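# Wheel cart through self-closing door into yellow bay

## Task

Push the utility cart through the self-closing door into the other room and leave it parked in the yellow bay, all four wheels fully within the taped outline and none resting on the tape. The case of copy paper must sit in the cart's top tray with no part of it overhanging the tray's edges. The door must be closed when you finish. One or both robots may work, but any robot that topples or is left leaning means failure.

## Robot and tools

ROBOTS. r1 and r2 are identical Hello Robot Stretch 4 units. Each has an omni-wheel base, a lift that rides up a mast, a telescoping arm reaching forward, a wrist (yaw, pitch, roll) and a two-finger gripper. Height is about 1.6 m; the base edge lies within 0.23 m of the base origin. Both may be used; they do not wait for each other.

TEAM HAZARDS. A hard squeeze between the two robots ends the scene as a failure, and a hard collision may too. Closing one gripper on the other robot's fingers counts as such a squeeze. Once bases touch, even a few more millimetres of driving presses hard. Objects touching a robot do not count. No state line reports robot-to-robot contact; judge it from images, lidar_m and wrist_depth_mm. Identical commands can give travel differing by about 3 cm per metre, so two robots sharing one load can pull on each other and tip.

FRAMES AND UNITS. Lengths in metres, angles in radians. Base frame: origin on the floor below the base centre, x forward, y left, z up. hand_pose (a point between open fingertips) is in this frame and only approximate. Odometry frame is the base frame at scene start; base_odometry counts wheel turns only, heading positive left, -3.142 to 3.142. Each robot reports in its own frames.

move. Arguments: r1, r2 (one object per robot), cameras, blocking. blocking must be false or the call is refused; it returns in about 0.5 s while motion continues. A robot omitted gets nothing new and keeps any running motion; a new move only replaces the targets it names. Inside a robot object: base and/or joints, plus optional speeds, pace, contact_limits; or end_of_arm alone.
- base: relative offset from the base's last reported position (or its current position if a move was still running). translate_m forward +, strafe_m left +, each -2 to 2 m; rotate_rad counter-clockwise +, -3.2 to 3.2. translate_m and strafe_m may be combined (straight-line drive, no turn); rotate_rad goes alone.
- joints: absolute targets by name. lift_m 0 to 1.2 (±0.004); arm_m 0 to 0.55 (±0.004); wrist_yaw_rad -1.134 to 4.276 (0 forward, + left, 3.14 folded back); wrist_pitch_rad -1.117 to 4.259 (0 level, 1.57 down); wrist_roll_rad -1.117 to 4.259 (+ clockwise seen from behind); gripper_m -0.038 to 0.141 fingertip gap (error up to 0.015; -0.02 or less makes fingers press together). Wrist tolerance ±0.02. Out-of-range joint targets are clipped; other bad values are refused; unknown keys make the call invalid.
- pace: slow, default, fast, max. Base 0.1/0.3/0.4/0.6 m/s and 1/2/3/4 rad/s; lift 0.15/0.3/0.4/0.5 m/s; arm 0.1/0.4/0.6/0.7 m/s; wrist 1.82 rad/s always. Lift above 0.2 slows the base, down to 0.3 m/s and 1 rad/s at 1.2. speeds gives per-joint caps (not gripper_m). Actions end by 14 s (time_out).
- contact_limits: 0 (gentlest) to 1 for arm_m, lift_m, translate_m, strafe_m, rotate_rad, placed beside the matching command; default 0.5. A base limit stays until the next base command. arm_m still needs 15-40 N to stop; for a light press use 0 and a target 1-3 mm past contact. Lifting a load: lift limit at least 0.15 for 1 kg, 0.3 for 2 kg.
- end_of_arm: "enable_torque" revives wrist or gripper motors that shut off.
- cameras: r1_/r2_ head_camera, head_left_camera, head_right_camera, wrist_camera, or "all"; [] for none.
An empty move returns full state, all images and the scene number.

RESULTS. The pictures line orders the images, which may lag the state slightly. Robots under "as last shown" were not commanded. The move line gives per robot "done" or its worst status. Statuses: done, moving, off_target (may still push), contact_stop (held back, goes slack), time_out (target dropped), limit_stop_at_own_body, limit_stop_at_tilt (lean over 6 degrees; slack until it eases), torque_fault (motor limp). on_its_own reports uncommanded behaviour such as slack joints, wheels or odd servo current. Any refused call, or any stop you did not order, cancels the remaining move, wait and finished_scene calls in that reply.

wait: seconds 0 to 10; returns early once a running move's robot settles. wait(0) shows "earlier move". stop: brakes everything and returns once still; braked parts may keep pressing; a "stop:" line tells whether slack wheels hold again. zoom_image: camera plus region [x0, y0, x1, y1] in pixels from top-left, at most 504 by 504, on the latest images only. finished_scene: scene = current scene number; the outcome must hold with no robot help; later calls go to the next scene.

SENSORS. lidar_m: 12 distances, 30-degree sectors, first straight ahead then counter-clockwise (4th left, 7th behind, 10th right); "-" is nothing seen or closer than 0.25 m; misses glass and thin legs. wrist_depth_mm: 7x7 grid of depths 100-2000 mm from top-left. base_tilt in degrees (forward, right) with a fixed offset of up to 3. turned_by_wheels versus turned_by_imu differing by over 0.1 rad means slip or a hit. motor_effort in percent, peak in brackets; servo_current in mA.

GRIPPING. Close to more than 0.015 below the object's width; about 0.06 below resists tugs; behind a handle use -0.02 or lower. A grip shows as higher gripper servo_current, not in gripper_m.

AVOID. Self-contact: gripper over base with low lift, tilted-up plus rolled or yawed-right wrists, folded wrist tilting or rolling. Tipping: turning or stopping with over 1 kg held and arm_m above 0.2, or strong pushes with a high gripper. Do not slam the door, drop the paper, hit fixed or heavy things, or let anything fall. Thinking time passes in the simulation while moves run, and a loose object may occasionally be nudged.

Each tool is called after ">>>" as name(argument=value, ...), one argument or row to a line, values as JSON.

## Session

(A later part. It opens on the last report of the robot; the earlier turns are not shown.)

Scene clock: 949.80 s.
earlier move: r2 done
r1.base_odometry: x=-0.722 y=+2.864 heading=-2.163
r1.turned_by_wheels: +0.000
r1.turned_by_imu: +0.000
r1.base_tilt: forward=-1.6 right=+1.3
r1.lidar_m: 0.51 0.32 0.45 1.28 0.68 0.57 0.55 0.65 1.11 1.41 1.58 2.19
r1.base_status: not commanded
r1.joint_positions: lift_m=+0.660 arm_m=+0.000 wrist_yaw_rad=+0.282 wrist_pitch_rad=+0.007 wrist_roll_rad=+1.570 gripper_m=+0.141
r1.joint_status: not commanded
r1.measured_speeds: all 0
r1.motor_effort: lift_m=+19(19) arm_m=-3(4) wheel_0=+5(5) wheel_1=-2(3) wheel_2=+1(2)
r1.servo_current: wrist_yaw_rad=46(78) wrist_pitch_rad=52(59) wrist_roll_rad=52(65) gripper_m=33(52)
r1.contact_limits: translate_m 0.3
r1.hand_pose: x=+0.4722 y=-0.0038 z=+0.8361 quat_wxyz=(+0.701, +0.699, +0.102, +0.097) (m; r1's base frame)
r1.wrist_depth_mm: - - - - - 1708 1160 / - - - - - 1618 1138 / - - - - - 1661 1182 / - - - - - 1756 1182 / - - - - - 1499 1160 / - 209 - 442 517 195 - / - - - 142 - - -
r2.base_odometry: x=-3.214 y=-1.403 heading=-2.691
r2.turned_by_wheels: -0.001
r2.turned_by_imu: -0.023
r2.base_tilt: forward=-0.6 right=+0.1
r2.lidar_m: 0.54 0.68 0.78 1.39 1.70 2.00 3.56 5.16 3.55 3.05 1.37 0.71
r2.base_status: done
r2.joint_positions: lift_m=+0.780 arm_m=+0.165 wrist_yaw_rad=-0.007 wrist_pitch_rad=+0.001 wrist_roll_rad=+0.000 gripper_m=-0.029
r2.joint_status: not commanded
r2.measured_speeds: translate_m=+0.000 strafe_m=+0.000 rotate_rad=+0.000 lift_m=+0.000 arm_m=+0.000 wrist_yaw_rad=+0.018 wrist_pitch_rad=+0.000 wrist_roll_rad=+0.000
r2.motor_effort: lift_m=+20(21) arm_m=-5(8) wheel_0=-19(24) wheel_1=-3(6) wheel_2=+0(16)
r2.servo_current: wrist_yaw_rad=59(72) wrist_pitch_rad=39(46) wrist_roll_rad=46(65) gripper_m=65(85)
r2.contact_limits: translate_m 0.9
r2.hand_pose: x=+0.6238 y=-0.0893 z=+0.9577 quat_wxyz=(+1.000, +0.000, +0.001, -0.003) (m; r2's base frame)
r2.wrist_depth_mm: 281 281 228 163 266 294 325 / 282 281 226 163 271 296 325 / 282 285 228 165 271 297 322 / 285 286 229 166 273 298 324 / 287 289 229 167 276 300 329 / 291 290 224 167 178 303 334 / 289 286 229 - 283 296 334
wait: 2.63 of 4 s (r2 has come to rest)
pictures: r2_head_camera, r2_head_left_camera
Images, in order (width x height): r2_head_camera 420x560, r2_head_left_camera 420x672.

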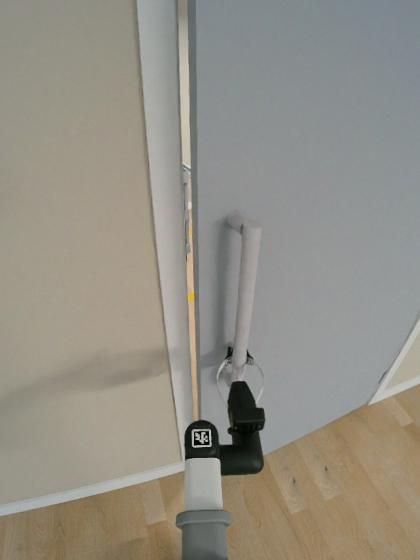

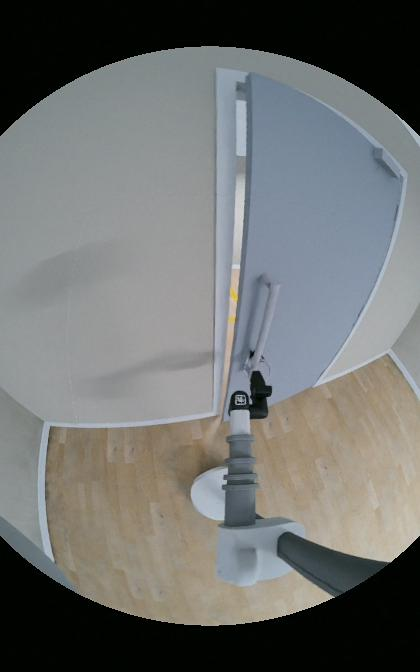

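>>> move(
  r2={"base": {"translate_m": 0.08, "strafe_m": 0.036}, "pace": "slow", "contact_limits": {"translate_m": 0.7}},
  blocking=false,
)

>>> wait(
  seconds=3,
  cameras=["r2_head_left_camera", "r2_head_camera"],
)

Scene clock: 960.33 s.
move: r2 moving
r1: as last shown
r1.lidar_m: 0.47 0.34 0.47 1.34 0.70 0.58 0.56 0.65 1.10 1.41 1.57 2.18
r1.motor_effort: lift_m=+19(19) arm_m=-4(4) wheel_0=+4(4) wheel_1=-2(3) wheel_2=+1(2)
r1.servo_current: wrist_yaw_rad=52(65) wrist_pitch_rad=46(52) wrist_roll_rad=59(59) gripper_m=46(46)
r1.contact_limits: translate_m 0.3
r1.wrist_depth_mm: - - - - - 1661 1160 / - - - - - 1618 1182 / - - - - - 1661 1182 / - - - - - 1708 1182 / - - - - - 1537 1138 / - 209 - 439 521 195 - / - - - 143 - - -
r2.base_odometry: x=-3.223 y=-1.414 heading=-2.692
r2.turned_by_wheels: -0.001
r2.turned_by_imu: -0.004
r2.base_tilt: forward=-0.7 right=+0.0
r2.lidar_m: 0.55 0.65 0.77 1.35 1.71 1.97 3.53 5.17 3.53 3.05 1.38 0.69
r2.base_status: translate_m moving; strafe_m moving
r2.joint_positions: lift_m=+0.780 arm_m=+0.165 wrist_yaw_rad=-0.004 wrist_pitch_rad=+0.001 wrist_roll_rad=+0.000 gripper_m=-0.029
r2.joint_status: not commanded
r2.measured_speeds: translate_m=+0.049 strafe_m=+0.022 rotate_rad=-0.001 lift_m=+0.000 arm_m=+0.000 wrist_yaw_rad=+0.000 wrist_pitch_rad=+0.000 wrist_roll_rad=+0.000
r2.motor_effort: lift_m=+20(21) arm_m=-5(5) wheel_0=-8(16) wheel_1=+3(4) wheel_2=-9(9)
r2.servo_current: wrist_yaw_rad=46(52) wrist_pitch_rad=46(46) wrist_roll_rad=52(59) gripper_m=72(78)
r2.contact_limits: translate_m 0.7
r2.hand_pose: x=+0.6241 y=-0.0885 z=+0.9577 quat_wxyz=(+1.000, +0.000, +0.001, -0.002) (m; r2's base frame)
r2.wrist_depth_mm: 267 270 228 164 266 293 324 / 270 272 226 164 267 294 324 / 273 273 227 165 268 296 325 / 273 274 229 165 273 297 322 / 274 277 230 166 276 298 329 / 277 278 224 167 179 304 330 / 279 277 230 - 282 304 336
pictures: none

Scene clock: 961.90 s.
earlier move: r2 done
r1.base_odometry: x=-0.722 y=+2.864 heading=-2.163
r1.turned_by_wheels: +0.000
r1.turned_by_imu: +0.000
r1.base_tilt: forward=-1.6 right=+1.3
r1.lidar_m: 0.47 0.31 0.46 1.29 0.69 0.56 0.57 0.67 1.09 1.42 1.59 2.20
r1.base_status: not commanded
r1.joint_positions: lift_m=+0.660 arm_m=+0.000 wrist_yaw_rad=+0.282 wrist_pitch_rad=+0.007 wrist_roll_rad=+1.570 gripper_m=+0.141
r1.joint_status: not commanded
r1.measured_speeds: all 0
r1.motor_effort: lift_m=+19(19) arm_m=-4(4) wheel_0=+3(4) wheel_1=-3(3) wheel_2=+2(2)
r1.servo_current: wrist_yaw_rad=52(72) wrist_pitch_rad=52(59) wrist_roll_rad=52(65) gripper_m=39(46)
r1.contact_limits: translate_m 0.3
r1.hand_pose: x=+0.4722 y=-0.0038 z=+0.8361 quat_wxyz=(+0.701, +0.699, +0.102, +0.097) (m; r1's base frame)
r1.wrist_depth_mm: - - - - - 1618 1160 / - - - - - 1661 1182 / - - - - - 1708 1160 / - - - - - 1708 1182 / - - - - - 1499 1160 / - 210 - 439 525 194 - / - - - 143 - - -
r2.base_odometry: x=-3.271 y=-1.470 heading=-2.692
r2.turned_by_wheels: +0.000
r2.turned_by_imu: -0.005
r2.base_tilt: forward=-0.6 right=+0.1
r2.lidar_m: 0.56 0.58 0.67 1.18 1.68 2.00 3.48 5.24 3.59 3.06 1.23 0.69
r2.base_status: done
r2.joint_positions: lift_m=+0.780 arm_m=+0.165 wrist_yaw_rad=-0.007 wrist_pitch_rad=+0.001 wrist_roll_rad=+0.000 gripper_m=-0.029
r2.joint_status: not commanded
r2.measured_speeds: translate_m=+0.000 strafe_m=+0.000 rotate_rad=+0.000 lift_m=+0.000 arm_m=+0.000 wrist_yaw_rad=+0.002 wrist_pitch_rad=+0.000 wrist_roll_rad=+0.000
r2.motor_effort: lift_m=+20(21) arm_m=-5(6) wheel_0=-13(16) wheel_1=-1(6) wheel_2=-1(16)
r2.servo_current: wrist_yaw_rad=46(65) wrist_pitch_rad=46(46) wrist_roll_rad=46(59) gripper_m=78(85)
r2.contact_limits: translate_m 0.7
r2.hand_pose: x=+0.6238 y=-0.0895 z=+0.9577 quat_wxyz=(+1.000, +0.000, +0.001, -0.004) (m; r2's base frame)
r2.wrist_depth_mm: 200 207 229 163 258 278 296 / 200 208 230 163 262 279 296 / 202 208 231 164 265 282 297 / 202 210 231 166 263 283 300 / 204 211 233 167 266 285 304 / 208 212 229 167 179 286 306 / 206 207 231 - 271 283 307
wait: 1.57 of 3 s (r2 has come to rest)
pictures: r2_head_camera, r2_head_left_camera
Images, in order (width x height): r2_head_camera 420x560, r2_head_left_camera 420x672.

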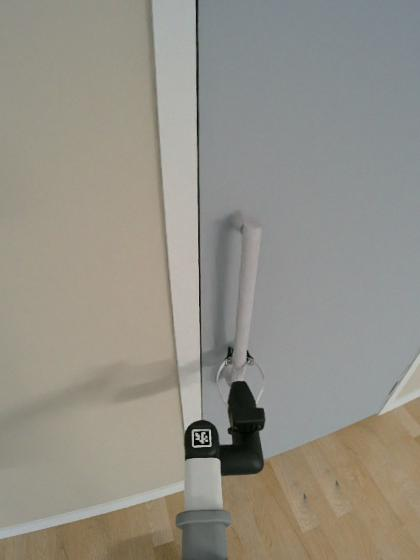

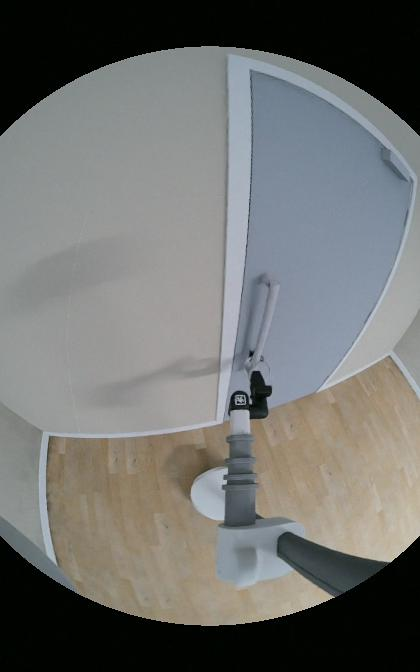

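>>> move(
  r2={"base": {"translate_m": 0.025, "strafe_m": 0.006}, "pace": "slow", "contact_limits": {"translate_m": 0.5}},
  blocking=false,
)

>>> wait(
  seconds=2,
)

>>> move(
  r2={"joints": {"gripper_m": 0.12}},
  blocking=false,
)

>>> wait(
  seconds=2.5,
  cameras=["r2_wrist_camera", "r2_head_camera"],
)

Scene clock: 968.10 s.
move: r2 moving
r1: as last shown
r1.lidar_m: 0.49 0.33 0.47 1.30 0.70 0.57 0.58 0.67 1.09 1.42 1.59 2.20
r1.motor_effort: lift_m=+19(19) arm_m=-4(4) wheel_0=+3(4) wheel_1=-2(3) wheel_2=+2(2)
r1.servo_current: wrist_yaw_rad=46(65) wrist_pitch_rad=46(59) wrist_roll_rad=72(72) gripper_m=46(46)
r1.contact_limits: translate_m 0.3
r1.wrist_depth_mm: - - - - - 1661 1160 / - - - - - 1618 1160 / - - - - - 1661 1182 / - - - - - 1708 1205 / - - - - - 1537 1182 / - 210 - 439 525 195 - / - - - 143 - - -
r2.base_odometry: x=-3.281 y=-1.478 heading=-2.694
r2.turned_by_wheels: -0.001
r2.turned_by_imu: -0.002
r2.base_tilt: forward=-0.7 right=+0.1
r2.lidar_m: 0.58 0.56 0.67 1.18 1.68 1.97 3.46 5.26 3.59 3.06 1.22 0.68
r2.base_status: translate_m moving; strafe_m moving
r2.joint_positions: lift_m=+0.780 arm_m=+0.165 wrist_yaw_rad=-0.007 wrist_pitch_rad=+0.001 wrist_roll_rad=+0.000 gripper_m=-0.029
r2.joint_status: not commanded
r2.measured_speeds: translate_m=+0.050 strafe_m=+0.010 rotate_rad=-0.002 lift_m=+0.000 arm_m=+0.000 wrist_yaw_rad=-0.008 wrist_pitch_rad=+0.000 wrist_roll_rad=+0.000
r2.motor_effort: lift_m=+20(21) arm_m=-6(6) wheel_0=-5(14) wheel_1=+4(4) wheel_2=-16(16)
r2.servo_current: wrist_yaw_rad=59(65) wrist_pitch_rad=39(52) wrist_roll_rad=39(59) gripper_m=78(78)
r2.contact_limits: translate_m 0.5
r2.hand_pose: x=+0.6238 y=-0.0893 z=+0.9577 quat_wxyz=(+1.000, +0.000, +0.001, -0.003) (m; r2's base frame)
r2.wrist_depth_mm: 191 200 226 160 256 274 290 / 191 201 226 160 258 277 293 / 193 202 228 161 260 278 298 / 195 208 228 162 259 279 300 / 195 204 231 163 264 281 301 / 198 204 185 164 178 285 304 / 198 200 229 - 268 286 306
pictures: none

Scene clock: 968.90 s.
earlier move: r2 done
r1.base_odometry: x=-0.722 y=+2.864 heading=-2.163
r1.turned_by_wheels: +0.000
r1.turned_by_imu: +0.000
r1.base_tilt: forward=-1.6 right=+1.3
r1.lidar_m: 0.48 0.33 0.45 1.31 0.67 0.56 0.57 0.63 1.09 1.40 1.56 2.21
r1.base_status: not commanded
r1.joint_positions: lift_m=+0.660 arm_m=+0.000 wrist_yaw_rad=+0.282 wrist_pitch_rad=+0.007 wrist_roll_rad=+1.570 gripper_m=+0.141
r1.joint_status: not commanded
r1.measured_speeds: all 0
r1.motor_effort: lift_m=+19(19) arm_m=-4(4) wheel_0=+4(5) wheel_1=-3(3) wheel_2=+2(2)
r1.servo_current: wrist_yaw_rad=52(72) wrist_pitch_rad=52(59) wrist_roll_rad=46(72) gripper_m=39(46)
r1.contact_limits: translate_m 0.3
r1.hand_pose: x=+0.4722 y=-0.0038 z=+0.8361 quat_wxyz=(+0.701, +0.699, +0.102, +0.097) (m; r1's base frame)
r1.wrist_depth_mm: - - - - - 1661 1138 / - - - - - 1661 1160 / - - - - - 1661 1182 / - - - - - 1708 1205 / - - - - - 1537 1160 / - 211 - 439 521 194 - / - - - 143 - - -
r2.base_odometry: x=-3.291 y=-1.486 heading=-2.694
r2.turned_by_wheels: +0.000
r2.turned_by_imu: -0.001
r2.base_tilt: forward=-0.7 right=+0.1
r2.lidar_m: 0.55 0.56 0.63 1.15 1.69 1.98 3.43 5.27 3.59 3.05 1.19 0.66
r2.base_status: done
r2.joint_positions: lift_m=+0.780 arm_m=+0.165 wrist_yaw_rad=-0.012 wrist_pitch_rad=+0.001 wrist_roll_rad=+0.000 gripper_m=-0.029
r2.joint_status: not commanded
r2.measured_speeds: all 0
r2.motor_effort: lift_m=+20(21) arm_m=+4(6) wheel_0=-2(14) wheel_1=+3(5) wheel_2=-20(20)
r2.servo_current: wrist_yaw_rad=65(78) wrist_pitch_rad=39(52) wrist_roll_rad=46(59) gripper_m=78(78)
r2.contact_limits: translate_m 0.5
r2.hand_pose: x=+0.6232 y=-0.0909 z=+0.9577 quat_wxyz=(+1.000, +0.000, +0.001, -0.006) (m; r2's base frame)
r2.wrist_depth_mm: 177 200 213 147 245 263 283 / 179 202 214 148 247 266 286 / 179 202 216 150 250 267 287 / 179 208 216 150 248 270 289 / 181 194 219 151 252 271 290 / 182 193 184 151 178 276 291 / 183 187 216 - 255 273 296
wait: 0.80 of 2 s (r2 has come to rest)
pictures: none

Scene clock: 969.40 s.
move: r2 moving
r1: as last shown
r1.lidar_m: 0.49 0.34 0.45 1.31 0.70 0.57 0.57 0.66 1.13 1.41 1.60 2.23
r1.motor_effort: lift_m=+19(19) arm_m=-4(4) wheel_0=+3(4) wheel_1=-2(3) wheel_2=+2(2)
r1.servo_current: wrist_yaw_rad=46(52) wrist_pitch_rad=52(59) wrist_roll_rad=59(59) gripper_m=46(46)
r1.contact_limits: translate_m 0.3
r1.wrist_depth_mm: - - - - - 1661 1160 / - - - - - 1661 1182 / - - - - - 1661 1205 / - - - - - 1756 1182 / - - - - - 1464 1138 / - 210 - 439 525 195 - / - - - 143 - - -
r2.base_odometry: x=-3.291 y=-1.486 heading=-2.694
r2.turned_by_wheels: +0.000
r2.turned_by_imu: -0.009
r2.base_tilt: forward=-1.0 right=+0.2
r2.lidar_m: 0.54 0.55 0.67 1.11 1.70 1.97 3.40 5.26 3.58 3.05 1.21 0.67
r2.base_status: not commanded
r2.joint_positions: lift_m=+0.780 arm_m=+0.165 wrist_yaw_rad=-0.013 wrist_pitch_rad=+0.001 wrist_roll_rad=+0.000 gripper_m=-0.003
r2.joint_status: gripper_m moving
r2.measured_speeds: all 0
r2.motor_effort: lift_m=+20(21) arm_m=+4(4) wheel_0=-2(3) wheel_1=+3(3) wheel_2=-20(20)
r2.servo_current: wrist_yaw_rad=85(85) wrist_pitch_rad=39(46) wrist_roll_rad=46(59) gripper_m=104(104)
r2.contact_limits: translate_m 0.5
r2.hand_pose: x=+0.6231 y=-0.0913 z=+0.9577 quat_wxyz=(+1.000, +0.000, +0.001, -0.007) (m; r2's base frame)
r2.wrist_depth_mm: 180 206 216 149 249 268 289 / 182 207 216 149 249 270 287 / 182 206 220 150 251 272 293 / 184 208 221 151 254 273 294 / 183 208 220 151 254 274 294 / 185 208 190 153 184 277 298 / 186 191 221 - 259 282 297
pictures: none

Scene clock: 971.13 s.
earlier move: r2 done
r1.base_odometry: x=-0.722 y=+2.864 heading=-2.163
r1.turned_by_wheels: +0.000
r1.turned_by_imu: +0.000
r1.base_tilt: forward=-1.6 right=+1.3
r1.lidar_m: 0.46 0.33 0.45 1.31 0.70 0.58 0.57 0.67 1.07 1.40 1.59 2.19
r1.base_status: not commanded
r1.joint_positions: lift_m=+0.660 arm_m=+0.000 wrist_yaw_rad=+0.282 wrist_pitch_rad=+0.007 wrist_roll_rad=+1.570 gripper_m=+0.141
r1.joint_status: not commanded
r1.measured_speeds: all 0
r1.motor_effort: lift_m=+19(19) arm_m=-4(4) wheel_0=+4(4) wheel_1=-3(3) wheel_2=+2(2)
r1.servo_current: wrist_yaw_rad=39(59) wrist_pitch_rad=52(59) wrist_roll_rad=33(59) gripper_m=39(46)
r1.contact_limits: translate_m 0.3
r1.hand_pose: x=+0.4722 y=-0.0038 z=+0.8361 quat_wxyz=(+0.701, +0.699, +0.102, +0.097) (m; r1's base frame)
r1.wrist_depth_mm: - - - - - 1708 1182 / - - - - - 1661 1160 / - - - - - 1708 1205 / - - - - - 1708 1205 / - - - - - 1537 1138 / - 211 - 445 521 195 - / - - - 143 - - -
r2.base_odometry: x=-3.291 y=-1.486 heading=-2.694
r2.turned_by_wheels: +0.000
r2.turned_by_imu: +0.003
r2.base_tilt: forward=-1.0 right=+0.2
r2.lidar_m: 0.56 0.56 0.66 1.12 1.71 1.95 3.41 5.25 3.57 3.07 1.17 0.66
r2.base_status: not commanded
r2.joint_positions: lift_m=+0.780 arm_m=+0.165 wrist_yaw_rad=-0.013 wrist_pitch_rad=+0.001 wrist_roll_rad=+0.000 gripper_m=+0.120
r2.joint_status: all done
r2.measured_speeds: all 0
r2.motor_effort: lift_m=+20(21) arm_m=+4(5) wheel_0=-2(3) wheel_1=+3(3) wheel_2=-20(20)
r2.servo_current: wrist_yaw_rad=72(85) wrist_pitch_rad=33(46) wrist_roll_rad=46(59) gripper_m=46(117)
r2.contact_limits: translate_m 0.5
r2.hand_pose: x=+0.6231 y=-0.0913 z=+0.9577 quat_wxyz=(+1.000, +0.000, +0.001, -0.007) (m; r2's base frame)
r2.wrist_depth_mm: 181 204 217 150 250 270 291 / 182 206 220 150 252 271 290 / 182 208 220 151 253 273 293 / 185 208 220 153 254 273 296 / 183 209 220 153 255 277 294 / 186 213 189 154 190 278 300 / 187 192 222 - 260 287 300
wait: 1.73 of 2.5 s (r2 has come to rest)
pictures: r2_head_camera, r2_wrist_camera
Images, in order (width x height): r2_head_camera 420x560, r2_wrist_camera 616x392.

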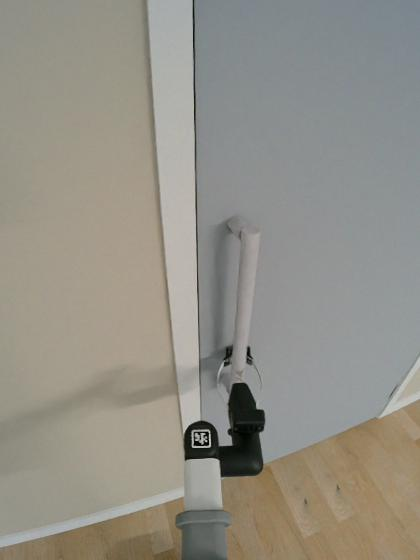

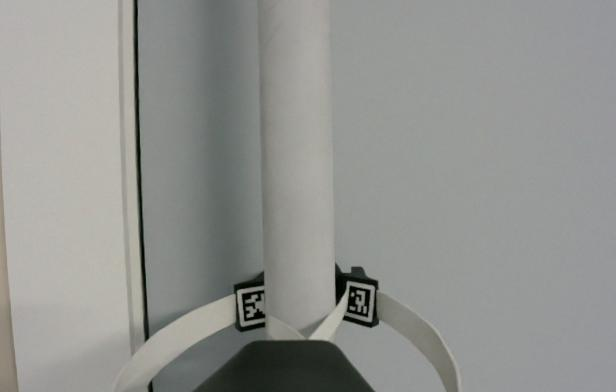

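>>> move(
  r2={"base": {"translate_m": -0.3}, "pace": "slow", "contact_limits": {"translate_m": 0.1}},
  cameras=["r2_wrist_camera"],
  blocking=false,
)

>>> wait(
  seconds=5,
  cameras=["r2_head_camera", "r2_head_left_camera", "r1_head_camera", "r1_head_left_camera", "r2_wrist_camera"],
)

Scene clock: 976.73 s.
move: r2 moving
r1: as last shown
r1.lidar_m: 0.52 0.33 0.46 1.31 0.72 0.58 0.58 0.66 1.10 1.41 1.59 2.20
r1.motor_effort: lift_m=+19(19) arm_m=-4(4) wheel_0=+3(4) wheel_1=-2(3) wheel_2=+2(2)
r1.servo_current: wrist_yaw_rad=46(52) wrist_pitch_rad=46(52) wrist_roll_rad=46(59) gripper_m=39(46)
r1.contact_limits: translate_m 0.3
r1.wrist_depth_mm: - - - - - 1618 1160 / - - - - - 1708 1182 / - - - - - 1708 1160 / - - - - - 1661 1182 / - - - - - 1537 1160 / - 209 - 439 525 194 - / - - - 142 - - -
r2.base_odometry: x=-3.280 y=-1.481 heading=-2.695
r2.turned_by_wheels: -0.001
r2.turned_by_imu: -0.003
r2.base_tilt: forward=-0.7 right=+0.1
r2.lidar_m: 0.56 0.57 0.67 1.13 1.69 1.95 3.41 5.28 3.58 3.05 1.19 0.69
r2.base_status: translate_m moving
r2.joint_positions: lift_m=+0.780 arm_m=+0.165 wrist_yaw_rad=-0.013 wrist_pitch_rad=+0.001 wrist_roll_rad=+0.000 gripper_m=+0.120
r2.joint_status: not commanded
r2.measured_speeds: translate_m=-0.048 strafe_m=+0.002 rotate_rad=+0.003 lift_m=+0.000 arm_m=+0.000 wrist_yaw_rad=+0.000 wrist_pitch_rad=+0.000 wrist_roll_rad=+0.000
r2.motor_effort: lift_m=+21(21) arm_m=+4(4) wheel_0=-5(7) wheel_1=-5(5) wheel_2=+0(17)
r2.servo_current: wrist_yaw_rad=78(85) wrist_pitch_rad=39(52) wrist_roll_rad=39(52) gripper_m=52(59)
r2.contact_limits: translate_m 0.1
r2.hand_pose: x=+0.6231 y=-0.0913 z=+0.9577 quat_wxyz=(+1.000, +0.000, +0.001, -0.007) (m; r2's base frame)
r2.wrist_depth_mm: 186 209 223 154 256 276 296 / 187 210 224 155 255 277 296 / 188 212 224 157 258 278 300 / 189 216 227 158 259 281 298 / 189 203 228 159 260 282 304 / 190 202 195 160 194 283 306 / 193 198 227 - 266 290 307
pictures: r2_wrist_camera
Images, in order (width x height): r2_wrist_camera 616x392.

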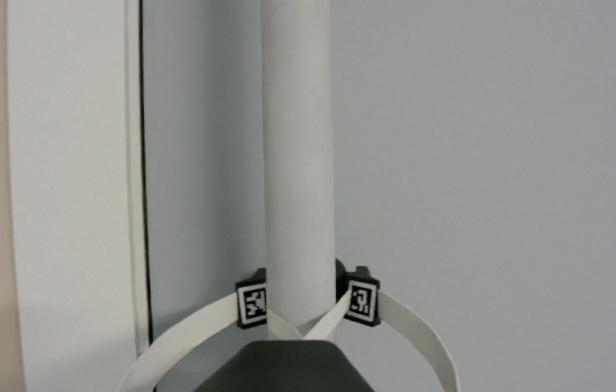

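Scene clock: 980.53 s.
earlier move: r2 done
r1.base_odometry: x=-0.722 y=+2.864 heading=-2.163
r1.turned_by_wheels: +0.000
r1.turned_by_imu: +0.000
r1.base_tilt: forward=-1.6 right=+1.3
r1.lidar_m: 0.45 0.32 0.46 1.33 0.70 0.56 0.56 0.67 1.13 1.40 1.57 2.18
r1.base_status: not commanded
r1.joint_positions: lift_m=+0.660 arm_m=+0.000 wrist_yaw_rad=+0.282 wrist_pitch_rad=+0.007 wrist_roll_rad=+1.570 gripper_m=+0.141
r1.joint_status: not commanded
r1.measured_speeds: all 0
r1.motor_effort: lift_m=+19(19) arm_m=-4(4) wheel_0=+3(4) wheel_1=-3(3) wheel_2=+2(2)
r1.servo_current: wrist_yaw_rad=46(65) wrist_pitch_rad=52(59) wrist_roll_rad=59(72) gripper_m=39(52)
r1.contact_limits: translate_m 0.3
r1.hand_pose: x=+0.4722 y=-0.0038 z=+0.8361 quat_wxyz=(+0.701, +0.699, +0.102, +0.097) (m; r1's base frame)
r1.wrist_depth_mm: - - - - - 1661 1160 / - - - - - 1618 1182 / - - - - - 1756 1160 / - - - - - 1708 1229 / - - - - - 1464 1160 / - 210 - 445 521 195 - / - - - 142 - - -
r2.base_odometry: x=-3.020 y=-1.356 heading=-2.694
r2.turned_by_wheels: +0.001
r2.turned_by_imu: +0.001
r2.base_tilt: forward=-0.7 right=+0.0
r2.lidar_m: 0.84 0.84 1.00 1.59 1.61 1.84 3.23 4.96 3.71 3.16 1.80 1.02
r2.base_status: done
r2.joint_positions: lift_m=+0.780 arm_m=+0.165 wrist_yaw_rad=-0.003 wrist_pitch_rad=+0.001 wrist_roll_rad=+0.000 gripper_m=+0.120
r2.joint_status: not commanded
r2.measured_speeds: all 0
r2.motor_effort: lift_m=+20(21) arm_m=+4(5) wheel_0=-4(11) wheel_1=-4(9) wheel_2=+5(17)
r2.servo_current: wrist_yaw_rad=46(85) wrist_pitch_rad=33(52) wrist_roll_rad=46(65) gripper_m=52(59)
r2.contact_limits: translate_m 0.1
r2.hand_pose: x=+0.6240 y=-0.0883 z=+0.9577 quat_wxyz=(+1.000, +0.000, +0.001, -0.001) (m; r2's base frame)
r2.wrist_depth_mm: 433 452 469 436 - - - / 433 455 477 439 - - - / 439 459 477 445 - - - / 439 462 477 445 - - - / 442 466 484 445 - - - / 439 459 198 445 186 - - / 445 459 484 - - - -
wait: 3.80 of 5 s (r2 has come to rest)
pictures: r1_head_camera, r1_head_left_camera, r2_head_camera, r2_head_left_camera, r2_wrist_camera
Images, in order (width x height): r1_head_camera 420x560, r1_head_left_camera 420x672, r2_head_camera 420x560, r2_head_left_camera 420x672, r2_wrist_camera 616x392.

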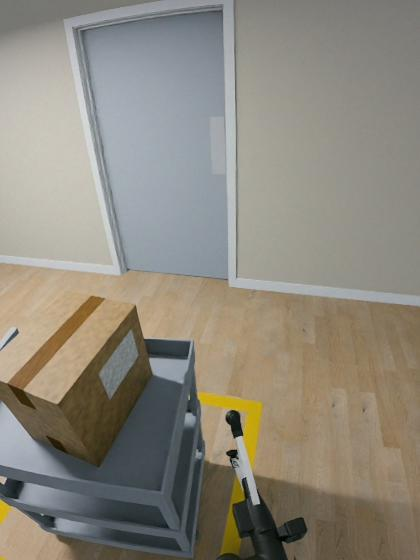

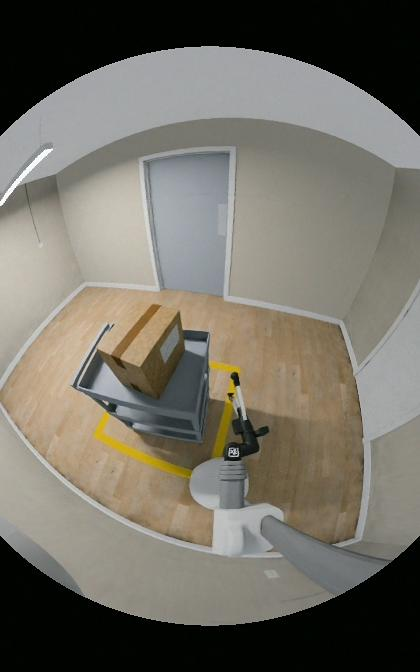

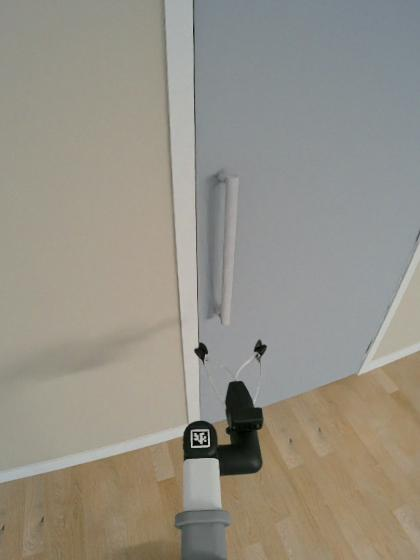

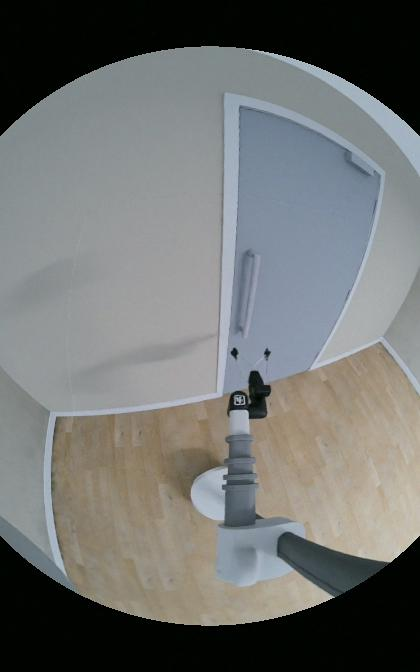

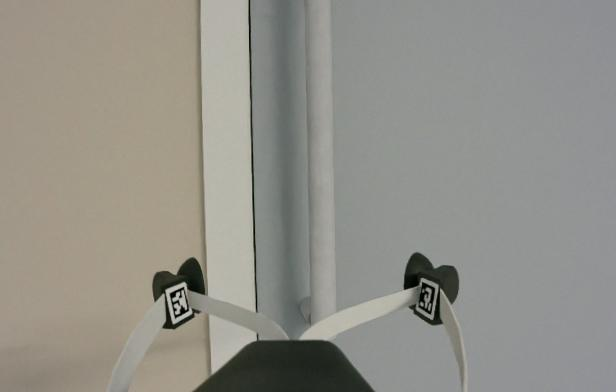

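>>> zoom_image(
  camera="r1_head_left_camera",
  region=[60, 330, 260, 490],
)

>>> zoom_image(
  camera="r1_head_camera",
  region=[0, 300, 300, 560],
)

Scaled by 2.520 from the camera's 420x672 image, which has a finer 600x960 frame.

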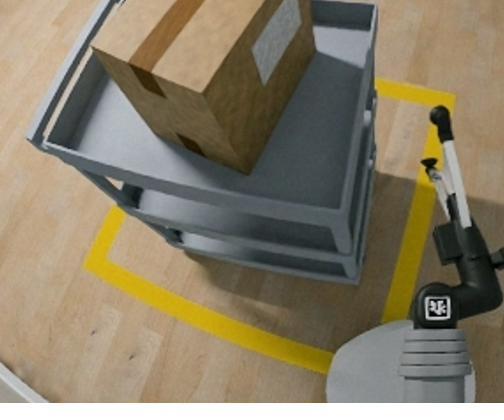

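Scaled by 1.680 from the camera's 420x560 image, which has a finer 600x800 frame.

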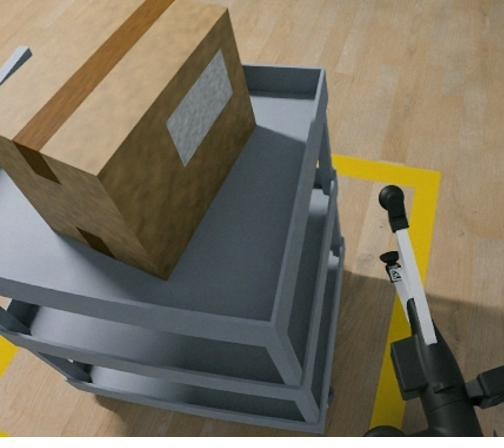

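>>> finished_scene(
  scene=2,
)

The scene is finished: the task was done.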